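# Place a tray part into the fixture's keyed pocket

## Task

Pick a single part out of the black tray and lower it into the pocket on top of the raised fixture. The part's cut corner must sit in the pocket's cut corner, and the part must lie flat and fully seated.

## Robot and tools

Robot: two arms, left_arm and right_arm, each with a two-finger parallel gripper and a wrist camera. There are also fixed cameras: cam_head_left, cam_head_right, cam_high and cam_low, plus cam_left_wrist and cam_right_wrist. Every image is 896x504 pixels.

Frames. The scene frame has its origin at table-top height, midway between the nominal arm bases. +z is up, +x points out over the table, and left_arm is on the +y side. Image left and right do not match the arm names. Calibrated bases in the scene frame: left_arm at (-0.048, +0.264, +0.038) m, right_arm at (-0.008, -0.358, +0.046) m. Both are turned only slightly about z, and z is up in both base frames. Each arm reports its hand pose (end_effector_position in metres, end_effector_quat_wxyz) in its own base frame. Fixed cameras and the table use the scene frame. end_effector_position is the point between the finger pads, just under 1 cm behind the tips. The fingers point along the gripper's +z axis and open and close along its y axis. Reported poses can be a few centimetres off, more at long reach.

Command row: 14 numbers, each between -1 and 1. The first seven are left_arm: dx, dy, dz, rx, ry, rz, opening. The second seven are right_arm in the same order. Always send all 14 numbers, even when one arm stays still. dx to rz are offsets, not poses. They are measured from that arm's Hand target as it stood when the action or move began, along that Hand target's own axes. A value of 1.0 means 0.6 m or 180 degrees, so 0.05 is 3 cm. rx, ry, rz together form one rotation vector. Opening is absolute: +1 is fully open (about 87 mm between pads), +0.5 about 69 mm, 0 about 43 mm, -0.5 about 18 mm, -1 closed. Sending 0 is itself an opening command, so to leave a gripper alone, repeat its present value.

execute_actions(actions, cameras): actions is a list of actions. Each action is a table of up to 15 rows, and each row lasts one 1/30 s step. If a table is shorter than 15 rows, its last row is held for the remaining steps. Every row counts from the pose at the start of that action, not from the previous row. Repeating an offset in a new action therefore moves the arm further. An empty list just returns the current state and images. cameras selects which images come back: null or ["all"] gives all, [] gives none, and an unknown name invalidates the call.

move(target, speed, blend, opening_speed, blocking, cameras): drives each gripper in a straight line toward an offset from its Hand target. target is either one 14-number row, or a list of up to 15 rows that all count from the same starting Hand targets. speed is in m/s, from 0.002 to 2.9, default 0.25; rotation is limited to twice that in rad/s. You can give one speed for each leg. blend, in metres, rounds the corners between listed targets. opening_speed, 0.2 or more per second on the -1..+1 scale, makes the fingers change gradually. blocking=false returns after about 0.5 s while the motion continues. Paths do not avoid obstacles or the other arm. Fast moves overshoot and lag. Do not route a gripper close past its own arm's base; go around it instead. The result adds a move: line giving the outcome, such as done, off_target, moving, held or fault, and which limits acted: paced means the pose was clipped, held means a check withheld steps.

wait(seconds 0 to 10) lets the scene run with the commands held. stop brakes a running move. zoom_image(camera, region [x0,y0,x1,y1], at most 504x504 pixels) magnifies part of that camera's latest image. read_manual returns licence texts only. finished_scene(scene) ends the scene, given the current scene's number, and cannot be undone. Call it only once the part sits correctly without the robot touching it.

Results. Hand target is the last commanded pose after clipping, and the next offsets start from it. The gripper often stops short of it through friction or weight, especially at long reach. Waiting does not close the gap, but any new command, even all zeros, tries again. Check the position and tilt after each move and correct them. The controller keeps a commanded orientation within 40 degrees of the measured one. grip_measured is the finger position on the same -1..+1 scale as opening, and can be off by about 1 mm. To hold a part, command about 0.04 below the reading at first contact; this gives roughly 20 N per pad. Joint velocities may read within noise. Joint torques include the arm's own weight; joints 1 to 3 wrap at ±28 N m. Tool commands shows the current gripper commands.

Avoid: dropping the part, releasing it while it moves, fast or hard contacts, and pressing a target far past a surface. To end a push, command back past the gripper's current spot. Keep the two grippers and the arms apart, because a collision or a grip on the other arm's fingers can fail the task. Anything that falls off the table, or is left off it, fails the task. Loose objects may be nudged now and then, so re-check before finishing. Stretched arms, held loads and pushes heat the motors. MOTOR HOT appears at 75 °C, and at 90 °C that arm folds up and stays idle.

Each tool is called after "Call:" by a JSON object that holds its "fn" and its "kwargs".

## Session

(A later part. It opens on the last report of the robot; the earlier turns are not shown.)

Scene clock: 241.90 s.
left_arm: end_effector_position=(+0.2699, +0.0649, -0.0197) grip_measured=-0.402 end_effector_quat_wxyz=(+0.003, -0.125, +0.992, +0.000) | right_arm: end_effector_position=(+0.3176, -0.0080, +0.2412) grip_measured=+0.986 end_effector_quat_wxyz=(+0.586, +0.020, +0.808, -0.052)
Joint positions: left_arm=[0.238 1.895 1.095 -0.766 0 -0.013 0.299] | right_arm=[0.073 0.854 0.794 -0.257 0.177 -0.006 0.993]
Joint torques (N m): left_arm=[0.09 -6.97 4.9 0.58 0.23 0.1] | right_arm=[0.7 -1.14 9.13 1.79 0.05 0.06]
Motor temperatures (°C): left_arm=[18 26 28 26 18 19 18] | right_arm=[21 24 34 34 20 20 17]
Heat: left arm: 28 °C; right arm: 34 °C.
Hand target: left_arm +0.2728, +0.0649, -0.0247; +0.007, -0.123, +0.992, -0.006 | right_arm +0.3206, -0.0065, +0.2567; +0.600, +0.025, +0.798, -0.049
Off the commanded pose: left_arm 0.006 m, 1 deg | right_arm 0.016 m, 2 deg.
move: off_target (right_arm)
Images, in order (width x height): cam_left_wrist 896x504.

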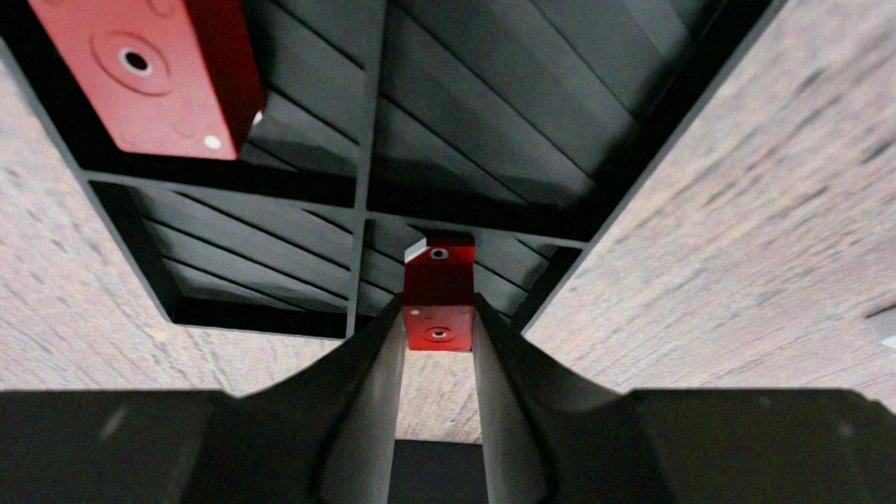

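Call:
{"fn": "move", "kwargs": {"target": [[0,0,-0.267,0,0,0,-0.5,0,0,0,0,0,0,1],[-0.024,-0.447,-0.267,0,0,0.1376,-0.5,0,0,0,0,0,0,1]], "speed": [0.15,0.25], "blend": [0.03,0], "cameras": ["cam_low","cam_left_wrist","cam_high"]}}

Call:
{"fn": "zoom_image", "kwargs": {"camera": "cam_left_wrist", "region": [300, 80, 600, 400]}}

Scene clock: 266.47 s.
left_arm: end_effector_position=(+0.3476, -0.1921, +0.1365) grip_measured=-0.401 end_effector_quat_wxyz=(+0.024, +0.101, +0.994, -0.011) | right_arm: end_effector_position=(+0.3176, -0.0080, +0.2412) grip_measured=+0.986 end_effector_quat_wxyz=(+0.586, +0.020, +0.808, -0.052)
Joint positions: left_arm=[-0.476 2.222 2.239 -1.536 0.002 -0.272 0.299] | right_arm=[0.073 0.854 0.794 -0.257 0.177 -0.006 0.993]
Joint torques (N m): left_arm=[0.53 -10.36 8.61 0.25 0.08 -0.09] | right_arm=[0.7 -1.14 9.11 1.8 0.05 0.06]
Heat: left arm: 27 °C; right arm: 35 °C.
Hand target: left_arm +0.3500, -0.1901, +0.1390; +0.008, +0.093, +0.996, -0.004 | right_arm +0.3206, -0.0065, +0.2567; +0.600, +0.025, +0.798, -0.049
Off the commanded pose: left_arm 0.004 m, 2 deg | right_arm 0.016 m, 2 deg.
joint sent to its limit (left arm) — joint 4 (wrist pitch), lower limit. The joint targets still meet the commanded pose.
move: off_target (right_arm)
Images, in order (width x height): cam_high 896x504, cam_low 896x504, cam_left_wrist 896x504.

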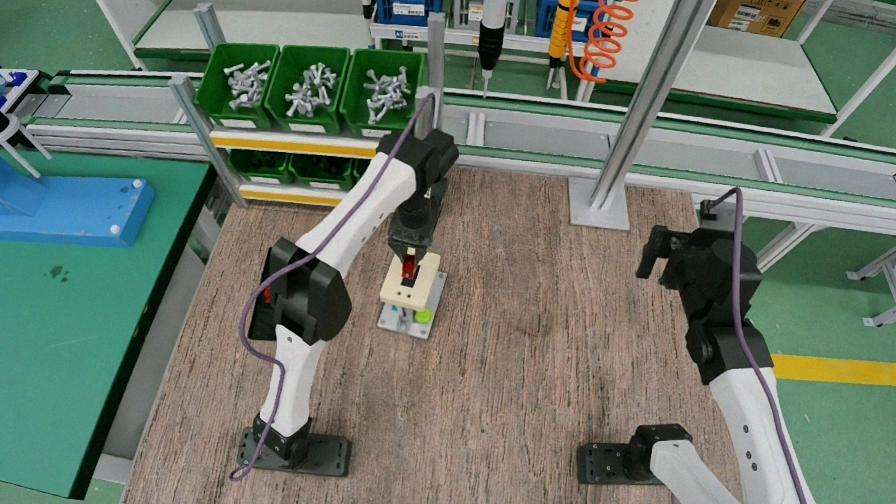

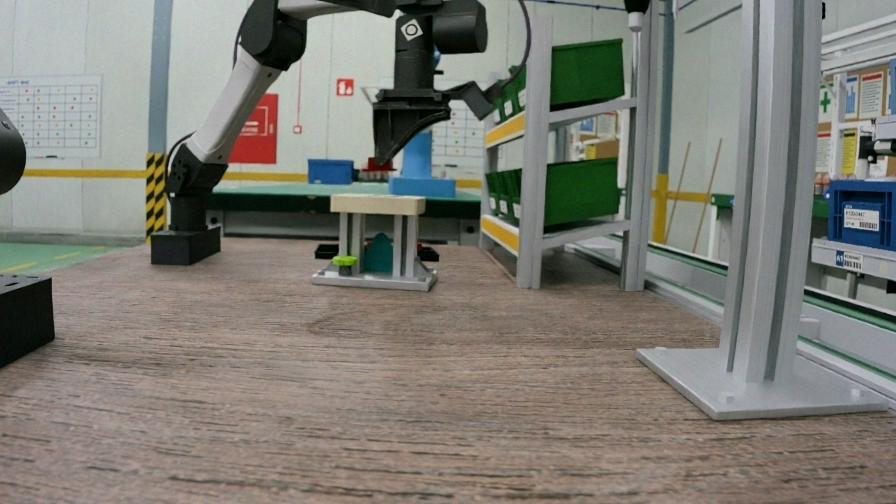

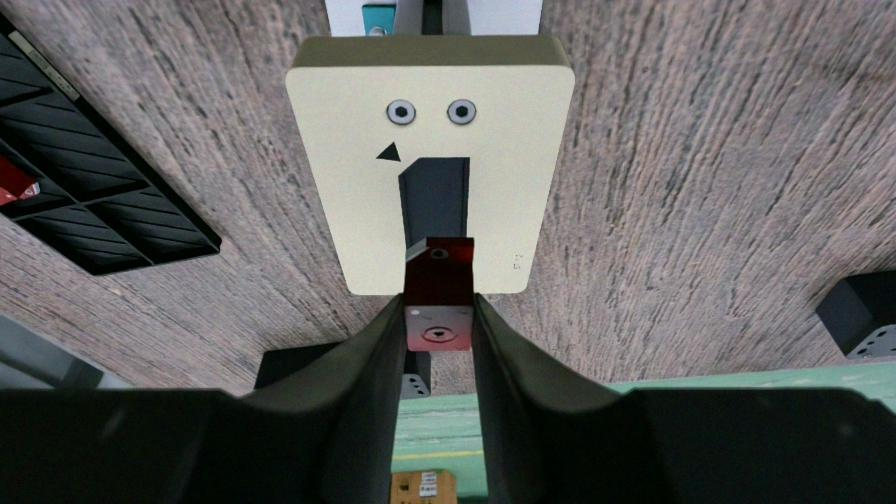

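Scaled by 1.575 from the camera's 896x504 image, which has a finer 1280x720 frame.

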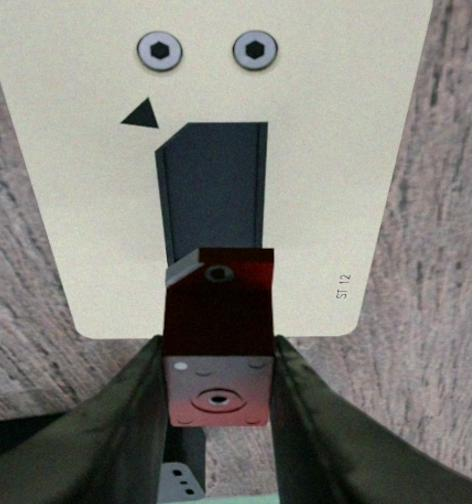

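Call:
{"fn": "move", "kwargs": {"target": [0,0,0.04,-0.002,0.0053,-0.006,-0.5,0,0,0,0,0,0,1], "speed": 0.1, "cameras": ["cam_low","cam_left_wrist"]}}

Call:
{"fn": "zoom_image", "kwargs": {"camera": "cam_left_wrist", "region": [330, 120, 550, 370]}}

Call:
{"fn": "zoom_image", "kwargs": {"camera": "cam_low", "region": [300, 90, 480, 300]}}

Scene clock: 312.83 s.
left_arm: end_effector_position=(+0.3475, -0.1917, +0.1207) grip_measured=-0.401 end_effector_quat_wxyz=(+0.003, +0.096, +0.995, -0.002) | right_arm: end_effector_position=(+0.3176, -0.0080, +0.2412) grip_measured=+0.986 end_effector_quat_wxyz=(+0.586, +0.020, +0.808, -0.052)
Joint positions: left_arm=[-0.474 2.262 2.236 -1.537 0.002 -0.281 0.299] | right_arm=[0.073 0.854 0.794 -0.257 0.177 -0.006 0.993]
Joint torques (N m): left_arm=[0.42 -10.45 5.7 0.43 0.06 -0.17] | right_arm=[0.7 -1.14 9.13 1.79 0.05 0.06]
Heat: left arm: 30 °C; right arm: 36 °C.
Hand target: left_arm +0.3503, -0.1903, +0.1150; -0.001, +0.083, +0.997, +0.000 | right_arm +0.3206, -0.0064, +0.2567; +0.600, +0.025, +0.798, -0.049
Off the commanded pose: left_arm 0.006 m, 2 deg | right_arm 0.016 m, 2 deg.
move: off_target (right_arm)
Images, in order (width x height): cam_low 896x504, cam_left_wrist 896x504.

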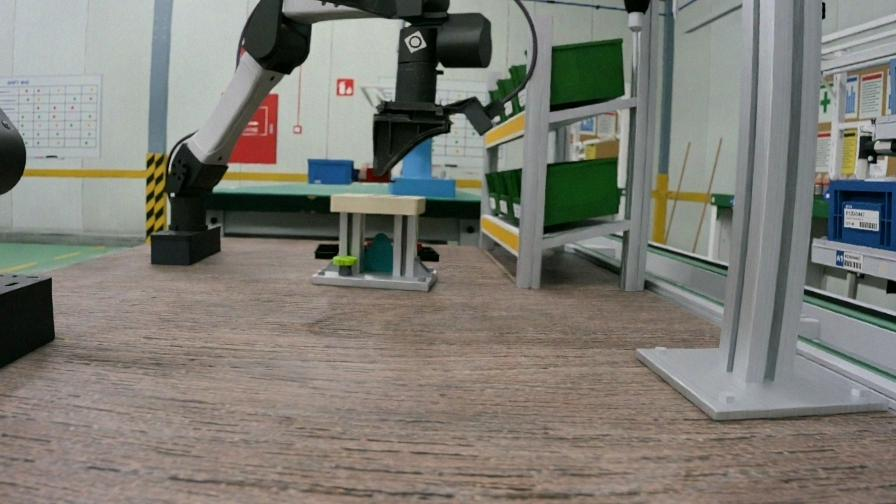

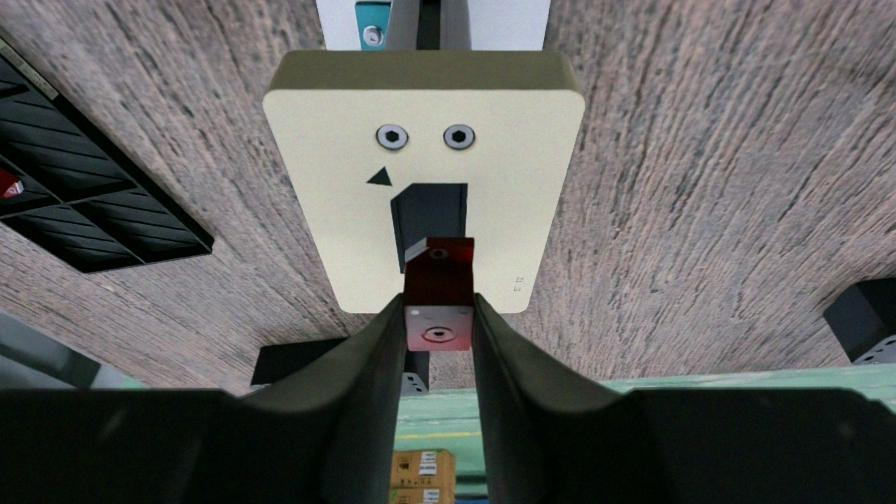

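Scaled by 2.016 from the camera's 896x504 image, which has a finer 1280x720 frame.

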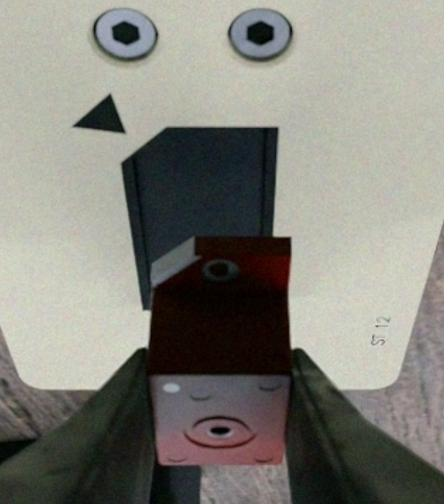

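Scaled by 2.400 from the camera's 896x504 image, which has a finer 1280x720 frame.

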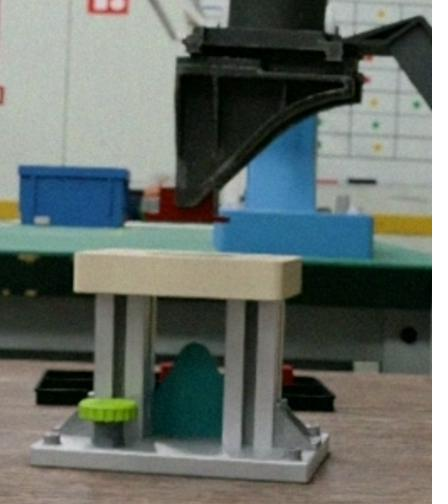

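Call:
{"fn": "zoom_image", "kwargs": {"camera": "cam_low", "region": [340, 155, 420, 215]}}

Scaled by 6.300 from the camera's 896x504 image, which has a finer 1280x720 frame.

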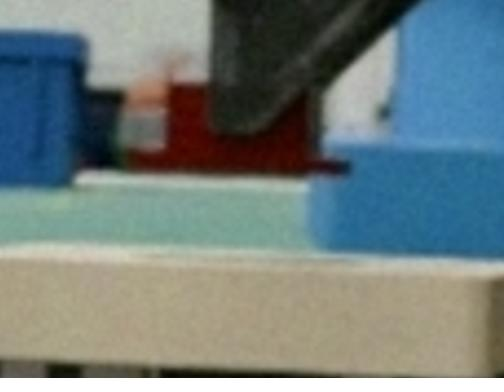

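Call:
{"fn": "move", "kwargs": {"target": [0,0.007,0.0133,0,0,0,-0.5,0,0,0,0,0,0,1], "speed": 0.1, "cameras": ["cam_low","cam_left_wrist"]}}

Call:
{"fn": "zoom_image", "kwargs": {"camera": "cam_left_wrist", "region": [330, 120, 550, 370]}}

Call:
{"fn": "zoom_image", "kwargs": {"camera": "cam_low", "region": [320, 155, 440, 245]}}

Scene clock: 355.43 s.
left_arm: end_effector_position=(+0.3445, -0.1887, +0.1078) grip_measured=-0.401 end_effector_quat_wxyz=(-0.009, +0.095, +0.995, +0.003) | right_arm: end_effector_position=(+0.3176, -0.0080, +0.2412) grip_measured=+0.986 end_effector_quat_wxyz=(+0.586, +0.020, +0.808, -0.052)
Joint positions: left_arm=[-0.471 2.262 2.18 -1.508 0.002 -0.281 0.299] | right_arm=[0.073 0.854 0.794 -0.257 0.177 -0.006 0.993]
Joint torques (N m): left_arm=[0.98 -12 5.64 0.51 0.06 -0.08] | right_arm=[0.7 -1.13 9.13 1.8 0.05 0.06]
Motor temperatures (°C): left_arm=[18 34 28 24 18 19 19] | right_arm=[21 23 36 36 20 19 17]
Heat: left arm: 34 °C; right arm: 36 °C.
Hand target: left_arm +0.3510, -0.1861, +0.1070; -0.001, +0.083, +0.997, +0.000 | right_arm +0.3206, -0.0064, +0.2567; +0.600, +0.025, +0.798, -0.049
Off the commanded pose: left_arm 0.007 m, 2 deg | right_arm 0.016 m, 2 deg.
move: off_target (right_arm)
Images, in order (width x height): cam_low 896x504, cam_left_wrist 896x504.

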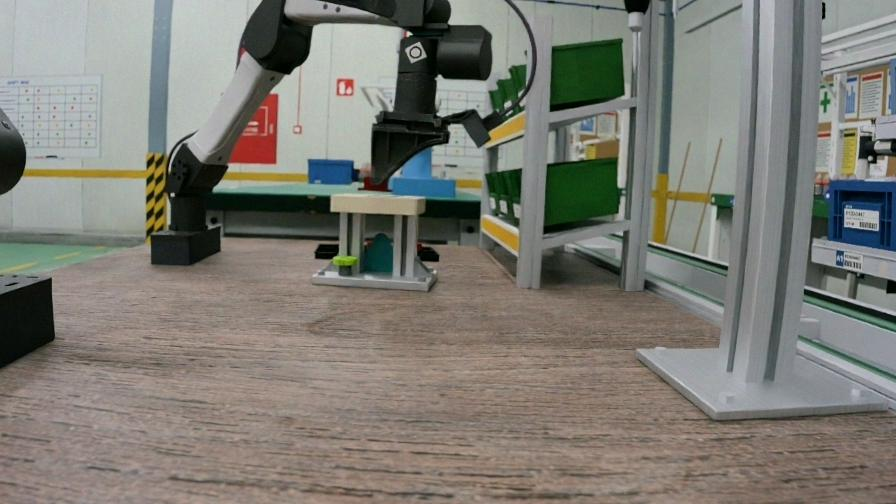

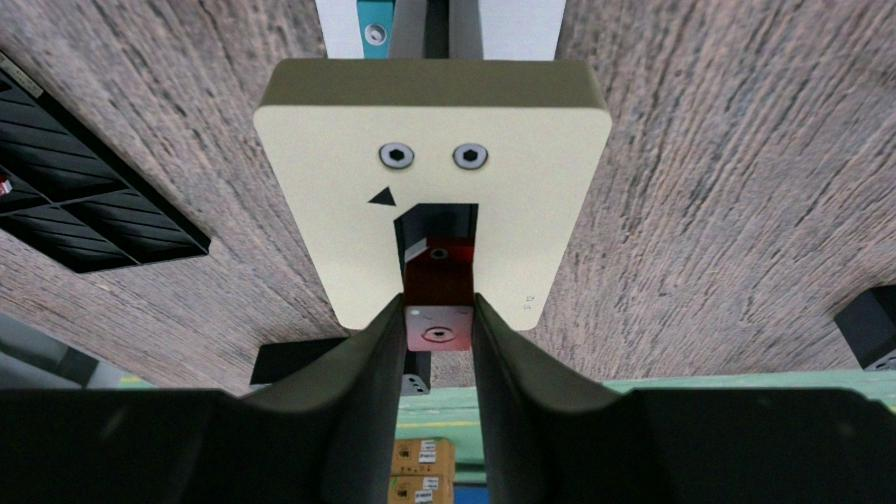

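Scaled by 2.016 from the camera's 896x504 image, which has a finer 1280x720 frame.

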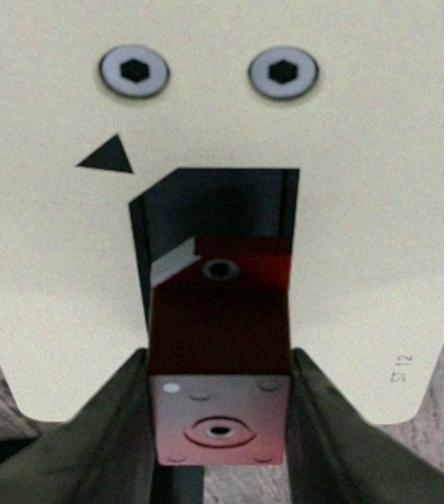

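Scaled by 4.200 from the camera's 896x504 image, which has a finer 1280x720 frame.

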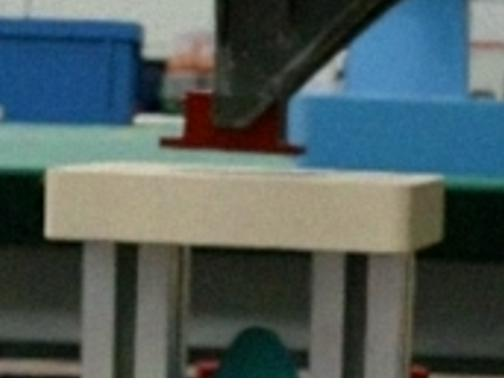

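Call:
{"fn": "move", "kwargs": {"target": [-0.005,0.0033,0,0.0013,-0.0059,0,-0.5,0,0,0,0,0,0,1], "speed": 0.1, "cameras": ["cam_low","cam_left_wrist"]}}

Call:
{"fn": "zoom_image", "kwargs": {"camera": "cam_left_wrist", "region": [370, 180, 510, 320]}}

Call:
{"fn": "zoom_image", "kwargs": {"camera": "cam_low", "region": [340, 170, 410, 220]}}

Scene clock: 371.80 s.
left_arm: end_effector_position=(+0.3473, -0.1888, +0.1031) grip_measured=-0.401 end_effector_quat_wxyz=(-0.006, +0.094, +0.996, +0.001) | right_arm: end_effector_position=(+0.3176, -0.0080, +0.2412) grip_measured=+0.986 end_effector_quat_wxyz=(+0.586, +0.020, +0.808, -0.052)
Joint positions: left_arm=[-0.468 2.262 2.162 -1.483 0.002 -0.279 0.299] | right_arm=[0.073 0.854 0.794 -0.257 0.177 -0.006 0.993]
Joint torques (N m): left_arm=[1.25 -13.31 5.57 0.51 0.04 -0.04] | right_arm=[0.7 -1.14 9.13 1.8 0.05 0.06]
Heat: left arm: 36 °C; right arm: 37 °C.
Hand target: left_arm +0.3542, -0.1847, +0.1070; +0.008, +0.083, +0.996, -0.003 | right_arm +0.3206, -0.0064, +0.2567; +0.600, +0.025, +0.798, -0.049
Off the commanded pose: left_arm 0.009 m, 2 deg | right_arm 0.016 m, 2 deg.
move: off_target (right_arm)
Images, in order (width x height): cam_low 896x504, cam_left_wrist 896x504.

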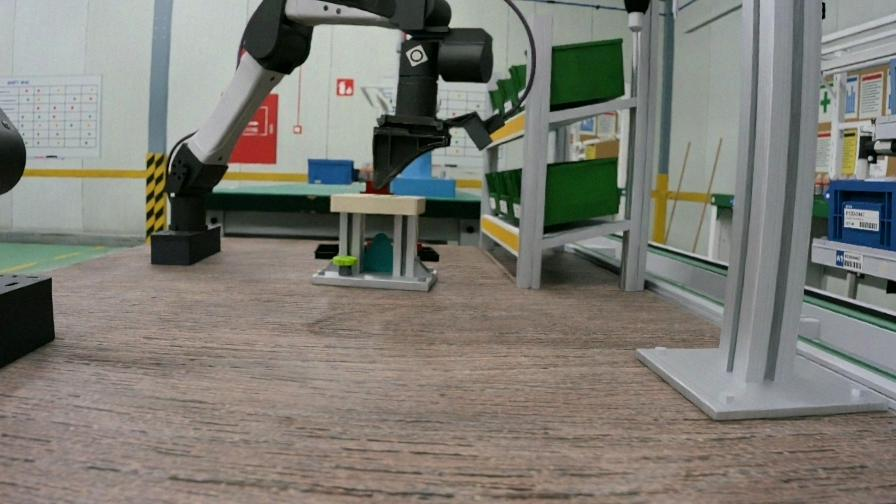

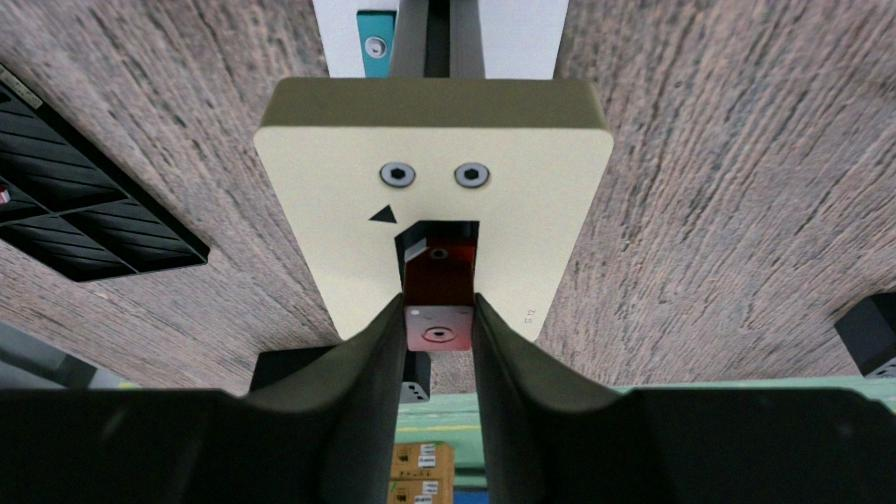

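Scaled by 3.600 from the camera's 896x504 image, which has a finer 1280x720 frame.

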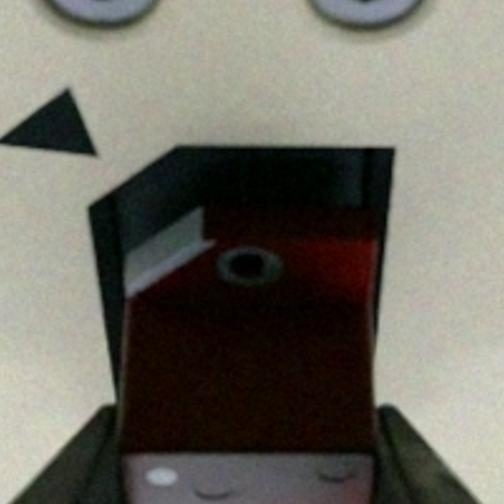

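Scaled by 7.200 from the camera's 896x504 image, which has a finer 1280x720 frame.

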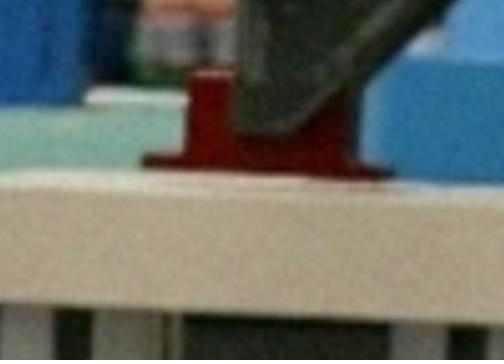

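Call:
{"fn": "move", "kwargs": {"target": [-0.0047,0.0025,0,0,-0.0039,0,-0.5,0,0,0,0,0,0,1], "speed": 0.1, "cameras": ["cam_low","cam_left_wrist"]}}

Call:
{"fn": "zoom_image", "kwargs": {"camera": "cam_left_wrist", "region": [370, 180, 510, 320]}}

Call:
{"fn": "zoom_image", "kwargs": {"camera": "cam_low", "region": [340, 170, 410, 220]}}

Scene clock: 403.47 s.
left_arm: end_effector_position=(+0.3488, -0.1884, +0.1019) grip_measured=-0.401 end_effector_quat_wxyz=(-0.004, +0.095, +0.995, +0.000) | right_arm: end_effector_position=(+0.3176, -0.0080, +0.2412) grip_measured=+0.986 end_effector_quat_wxyz=(+0.586, +0.020, +0.808, -0.052)
Joint positions: left_arm=[-0.466 2.262 2.158 -1.474 0.002 -0.275 0.299] | right_arm=[0.073 0.854 0.794 -0.257 0.177 -0.006 0.993]
Joint torques (N m): left_arm=[1.39 -13.67 5.61 0.56 0 -0.06] | right_arm=[0.7 -1.13 9.13 1.79 0.05 0.06]
Motor temperatures (°C): left_arm=[18 40 27 23 18 18 20] | right_arm=[21 23 37 37 20 19 17]
Heat: left arm: 40 °C; right arm: 37 °C.
Hand target: left_arm +0.3573, -0.1837, +0.1070; +0.015, +0.083, +0.996, -0.004 | right_arm +0.3206, -0.0064, +0.2567; +0.600, +0.025, +0.798, -0.049
Off the commanded pose: left_arm 0.011 m, 3 deg | right_arm 0.016 m, 2 deg.
move: off_target (left_arm, right_arm)
Images, in order (width x height): cam_low 896x504, cam_left_wrist 896x504.

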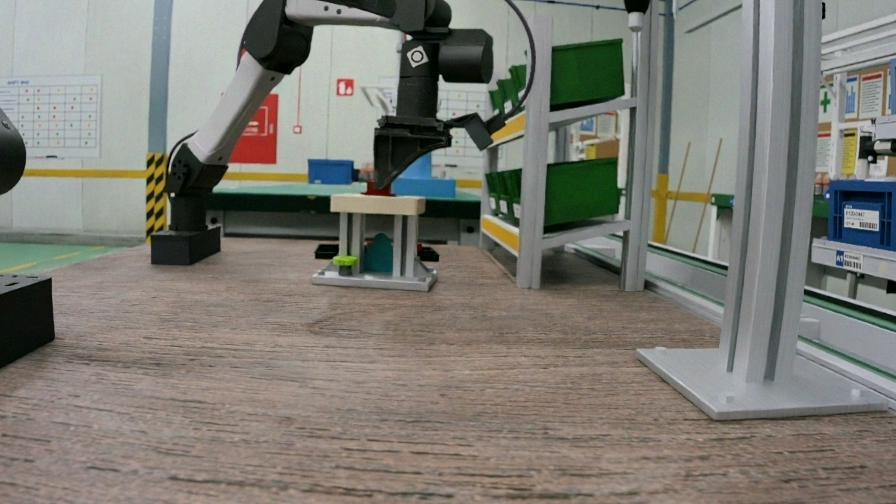

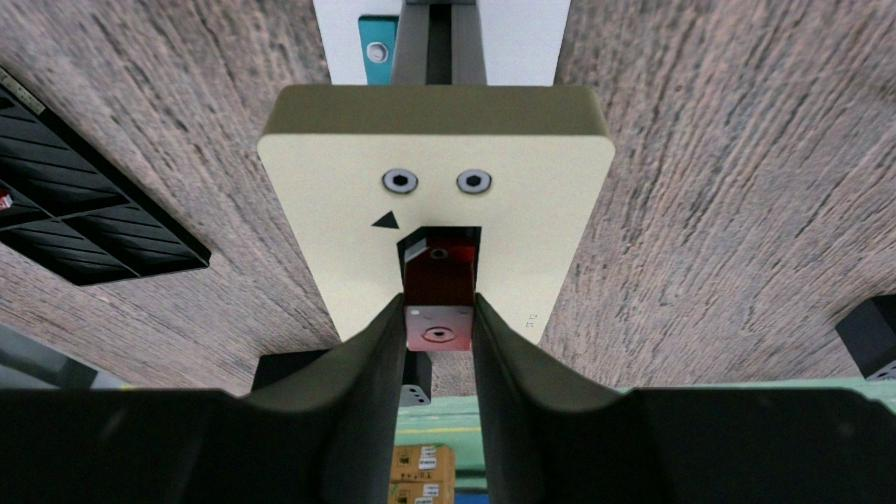

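Scaled by 3.600 from the camera's 896x504 image, which has a finer 1280x720 frame.

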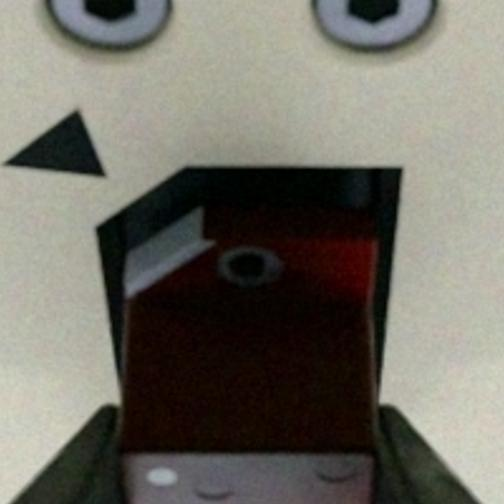

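Scaled by 7.200 from the camera's 896x504 image, which has a finer 1280x720 frame.

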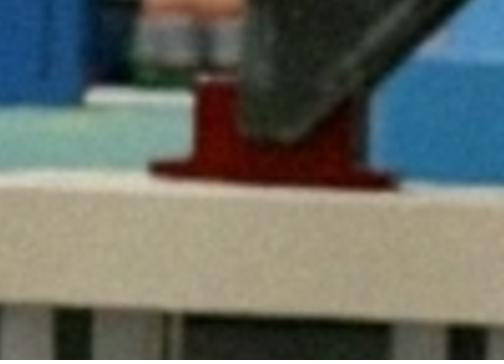

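Call:
{"fn": "move", "kwargs": {"target": [-0.0025,0.0003,0.005,0,-0.0025,0,-0.5,0,0,0,0,0,0,1], "speed": 0.05, "cameras": ["cam_low","cam_left_wrist"]}}

Call:
{"fn": "zoom_image", "kwargs": {"camera": "cam_left_wrist", "region": [370, 180, 510, 320]}}

Call:
{"fn": "zoom_image", "kwargs": {"camera": "cam_low", "region": [340, 170, 410, 220]}}

Scene clock: 436.60 s.
left_arm: end_effector_position=(+0.3502, -0.1891, +0.0982) grip_measured=-0.401 end_effector_quat_wxyz=(-0.002, +0.096, +0.995, +0.000) | right_arm: end_effector_position=(+0.3176, -0.0080, +0.2412) grip_measured=+0.986 end_effector_quat_wxyz=(+0.586, +0.020, +0.808, -0.052)
Joint positions: left_arm=[-0.466 2.262 2.144 -1.456 0.002 -0.274 0.299] | right_arm=[0.073 0.854 0.794 -0.257 0.177 -0.006 0.993]
Joint torques (N m): left_arm=[1.42 -14.12 5.27 0.59 -0.02 -0.06] | right_arm=[0.7 -1.14 9.11 1.79 0.05 0.06]
Heat: left arm: 43 °C; right arm: 37 °C.
Hand target: left_arm +0.3588, -0.1839, +0.1041; +0.019, +0.083, +0.996, -0.004 | right_arm +0.3206, -0.0064, +0.2568; +0.600, +0.025, +0.798, -0.049
Off the commanded pose: left_arm 0.012 m, 3 deg | right_arm 0.016 m, 2 deg.
move: off_target (left_arm, right_arm)
Images, in order (width x height): cam_low 896x504, cam_left_wrist 896x504.

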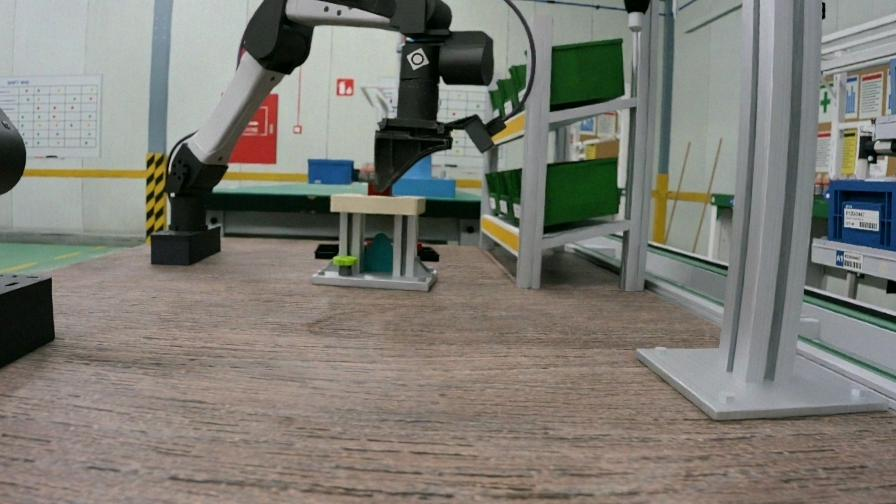

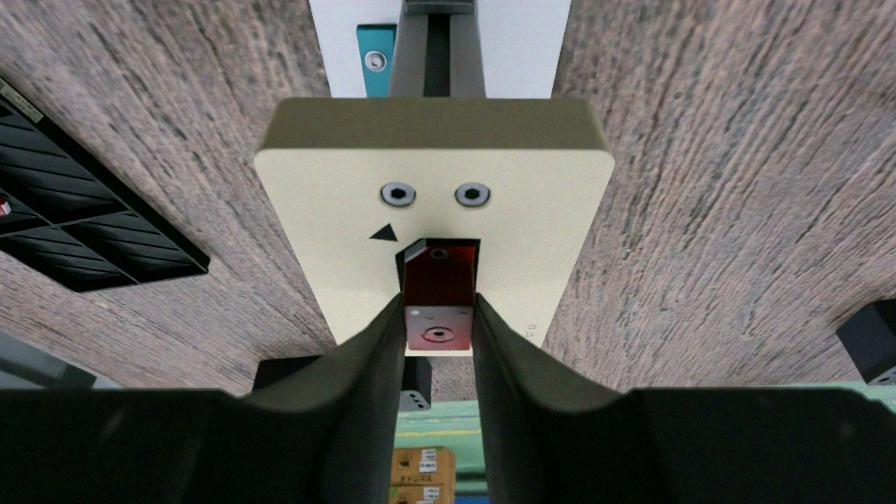

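Scaled by 3.600 from the camera's 896x504 image, which has a finer 1280x720 frame.

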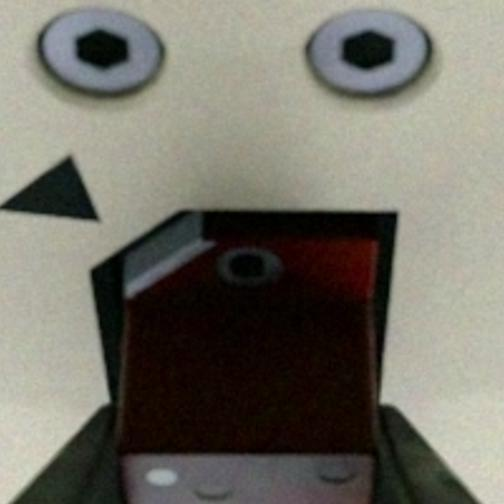

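Scaled by 7.200 from the camera's 896x504 image, which has a finer 1280x720 frame.

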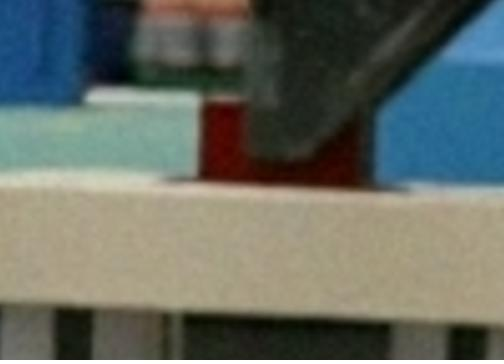

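Call:
{"fn": "move", "kwargs": {"target": [0.0013,0.002,0.004,0,0,0,-0.5,0,0,0,0,0,0,1], "speed": 0.05, "cameras": ["cam_low","cam_left_wrist"]}}

Call:
{"fn": "zoom_image", "kwargs": {"camera": "cam_left_wrist", "region": [370, 180, 510, 320]}}

Call:
{"fn": "zoom_image", "kwargs": {"camera": "cam_low", "region": [340, 170, 410, 220]}}

Scene clock: 455.77 s.
left_arm: end_effector_position=(+0.3502, -0.1887, +0.0975) grip_measured=-0.401 end_effector_quat_wxyz=(-0.001, +0.096, +0.995, -0.001) | right_arm: end_effector_position=(+0.3176, -0.0080, +0.2412) grip_measured=+0.986 end_effector_quat_wxyz=(+0.586, +0.020, +0.808, -0.052)
Joint positions: left_arm=[-0.465 2.258 2.135 -1.449 0.002 -0.273 0.299] | right_arm=[0.073 0.854 0.794 -0.257 0.177 -0.006 0.993]
Joint torques (N m): left_arm=[1.57 -14.3 4.18 0.67 -0.02 -0.05] | right_arm=[0.7 -1.14 9.14 1.8 0.05 0.06]
Heat: left arm: 44 °C; right arm: 38 °C.
Hand target: left_arm +0.3584, -0.1825, +0.1016; +0.018, +0.083, +0.996, -0.004 | right_arm +0.3206, -0.0064, +0.2568; +0.600, +0.025, +0.798, -0.049
Off the commanded pose: left_arm 0.011 m, 3 deg | right_arm 0.016 m, 2 deg.
move: off_target (left_arm, right_arm)
Images, in order (width x height): cam_low 896x504, cam_left_wrist 896x504.

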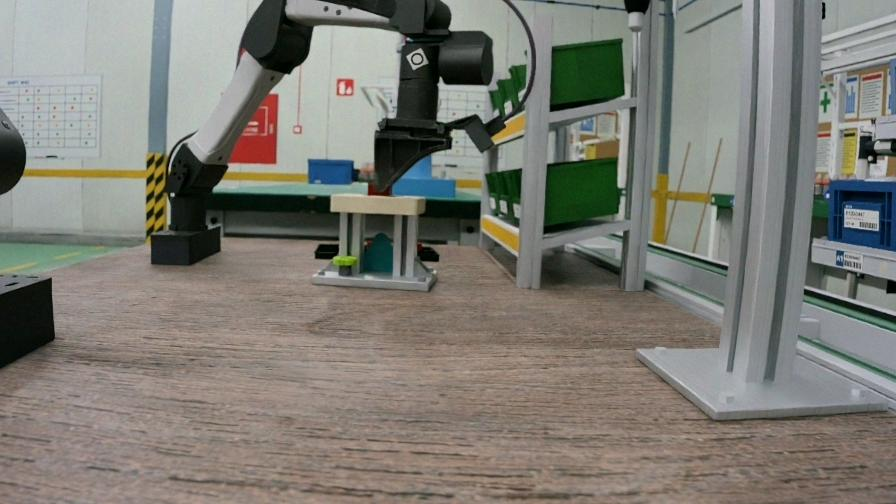

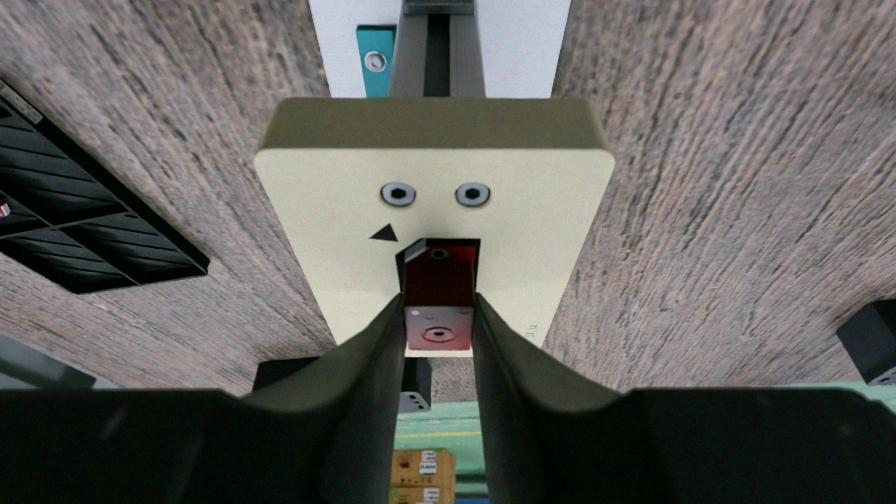

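Scaled by 3.600 from the camera's 896x504 image, which has a finer 1280x720 frame.

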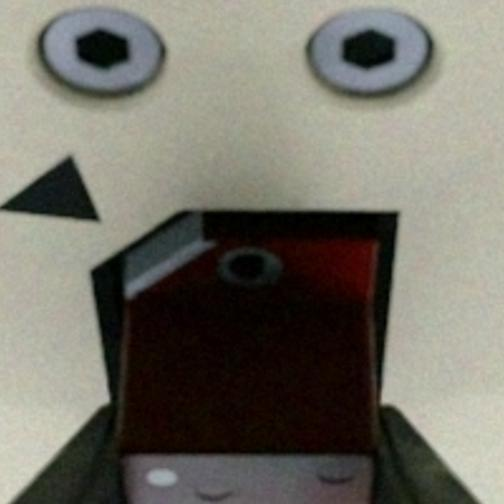

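Scaled by 7.200 from the camera's 896x504 image, which has a finer 1280x720 frame.

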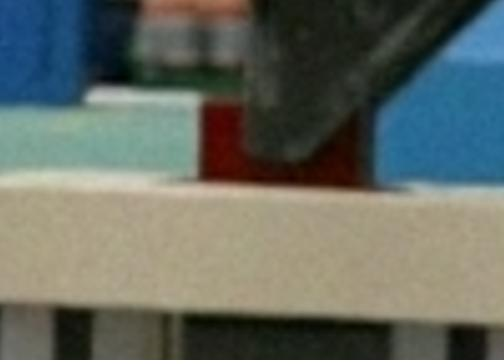

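Call:
{"fn": "move", "kwargs": {"target": [0.0038,0.002,-0.005,0,0,0,-0.5,0,0,0,0,0,0,1], "speed": 0.05, "cameras": ["cam_low","cam_left_wrist"]}}

Call:
{"fn": "zoom_image", "kwargs": {"camera": "cam_left_wrist", "region": [370, 180, 510, 320]}}

Call:
{"fn": "zoom_image", "kwargs": {"camera": "cam_low", "region": [340, 170, 410, 220]}}

Scene clock: 469.10 s.
left_arm: end_effector_position=(+0.3498, -0.1884, +0.0976) grip_measured=-0.401 end_effector_quat_wxyz=(+0.000, +0.096, +0.995, -0.002) | right_arm: end_effector_position=(+0.3176, -0.0081, +0.2412) grip_measured=+0.986 end_effector_quat_wxyz=(+0.586, +0.020, +0.808, -0.052)
Joint positions: left_arm=[-0.464 2.251 2.124 -1.442 0.003 -0.273 0.299] | right_arm=[0.073 0.854 0.794 -0.257 0.177 -0.006 0.993]
Joint torques (N m): left_arm=[1.59 -14.8 4.34 0.56 -0.04 -0.04] | right_arm=[0.7 -1.14 9.11 1.79 0.05 0.06]
Motor temperatures (°C): left_arm=[18 45 27 23 18 18 20] | right_arm=[21 23 38 38 20 19 17]
Heat: left arm: 45 °C; right arm: 38 °C.
Hand target: left_arm +0.3562, -0.1809, +0.1045; +0.018, +0.083, +0.996, -0.004 | right_arm +0.3206, -0.0065, +0.2568; +0.600, +0.025, +0.798, -0.049
Off the commanded pose: left_arm 0.012 m, 3 deg | right_arm 0.016 m, 2 deg.
move: off_target (left_arm, right_arm)
Images, in order (width x height): cam_low 896x504, cam_left_wrist 896x504.

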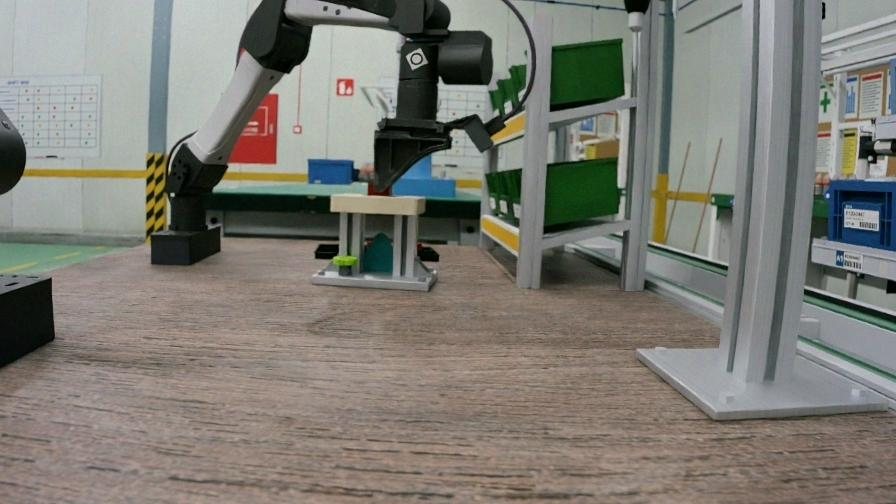

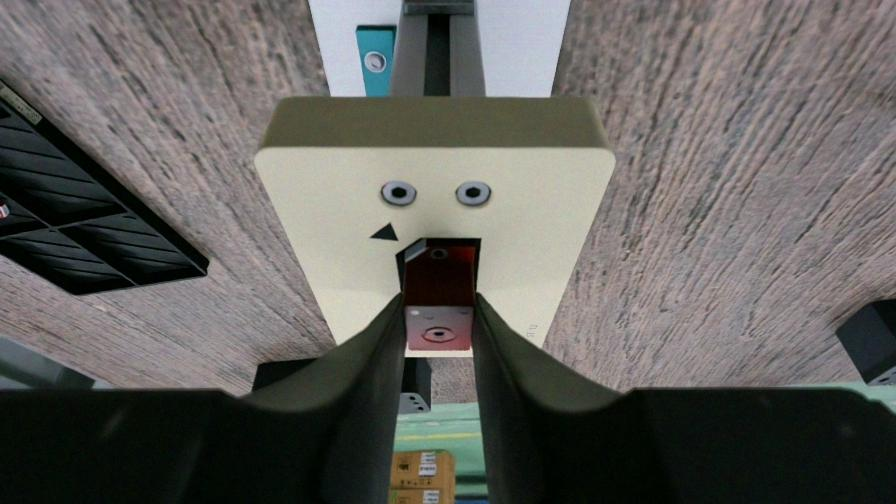

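Scaled by 3.600 from the camera's 896x504 image, which has a finer 1280x720 frame.

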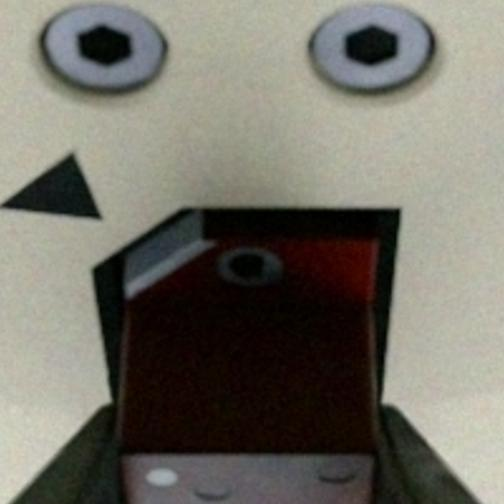

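Scaled by 7.200 from the camera's 896x504 image, which has a finer 1280x720 frame.

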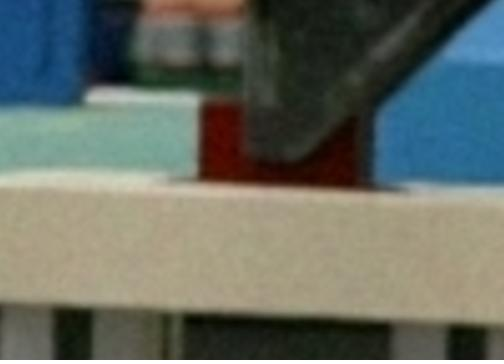

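Call:
{"fn": "move", "kwargs": {"target": [0.003,0.002,-0.004,0,0,0,-0.5,0,0,0,0,0,0,1], "speed": 0.05, "cameras": ["cam_left_wrist"]}}

Call:
{"fn": "zoom_image", "kwargs": {"camera": "cam_left_wrist", "region": [370, 180, 510, 320]}}

Scene clock: 473.57 s.
left_arm: end_effector_position=(+0.3498, -0.1883, +0.0978) grip_measured=-0.401 end_effector_quat_wxyz=(+0.002, +0.095, +0.995, -0.003) | right_arm: end_effector_position=(+0.3176, -0.0081, +0.2412) grip_measured=+0.986 end_effector_quat_wxyz=(+0.586, +0.020, +0.808, -0.052)
Joint positions: left_arm=[-0.463 2.246 2.116 -1.435 0.005 -0.273 0.299] | right_arm=[0.073 0.854 0.794 -0.257 0.177 -0.006 0.993]
Joint torques (N m): left_arm=[1.65 -15.21 4.41 0.48 -0.05 -0.02] | right_arm=[0.72 -1.13 9.13 1.8 0.05 0.06]
Heat: left arm: 46 °C; right arm: 38 °C.
Hand target: left_arm +0.3546, -0.1794, +0.1070; +0.019, +0.083, +0.996, -0.004 | right_arm +0.3206, -0.0065, +0.2568; +0.600, +0.025, +0.798, -0.049
Off the commanded pose: left_arm 0.014 m, 2 deg | right_arm 0.016 m, 2 deg.
move: off_target (left_arm, right_arm)
Images, in order (width x height): cam_left_wrist 896x504.

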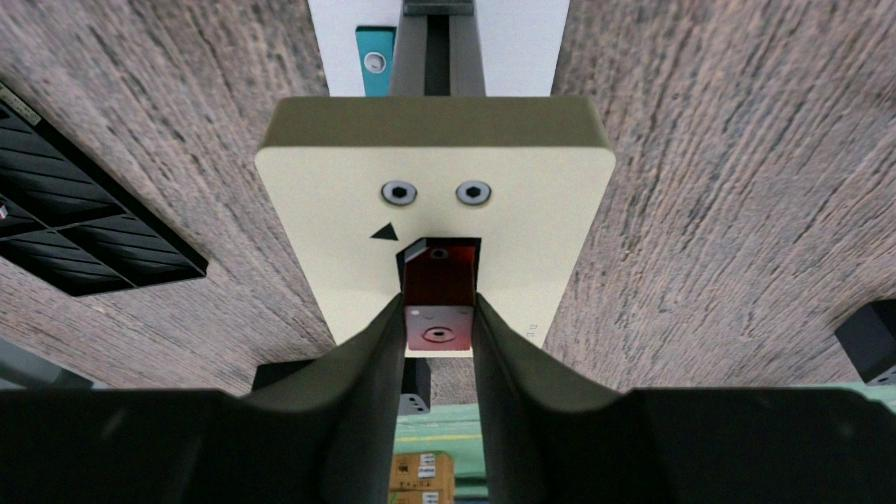

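Scaled by 3.600 from the camera's 896x504 image, which has a finer 1280x720 frame.

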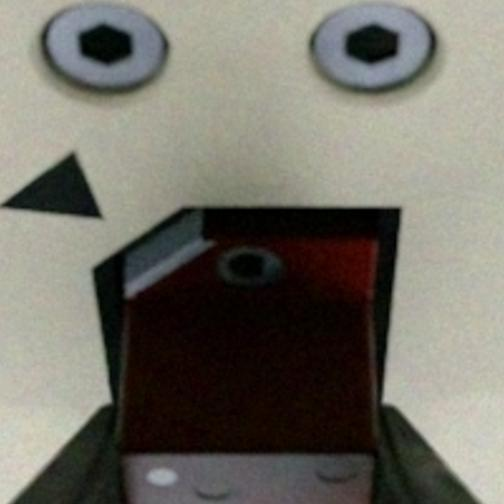

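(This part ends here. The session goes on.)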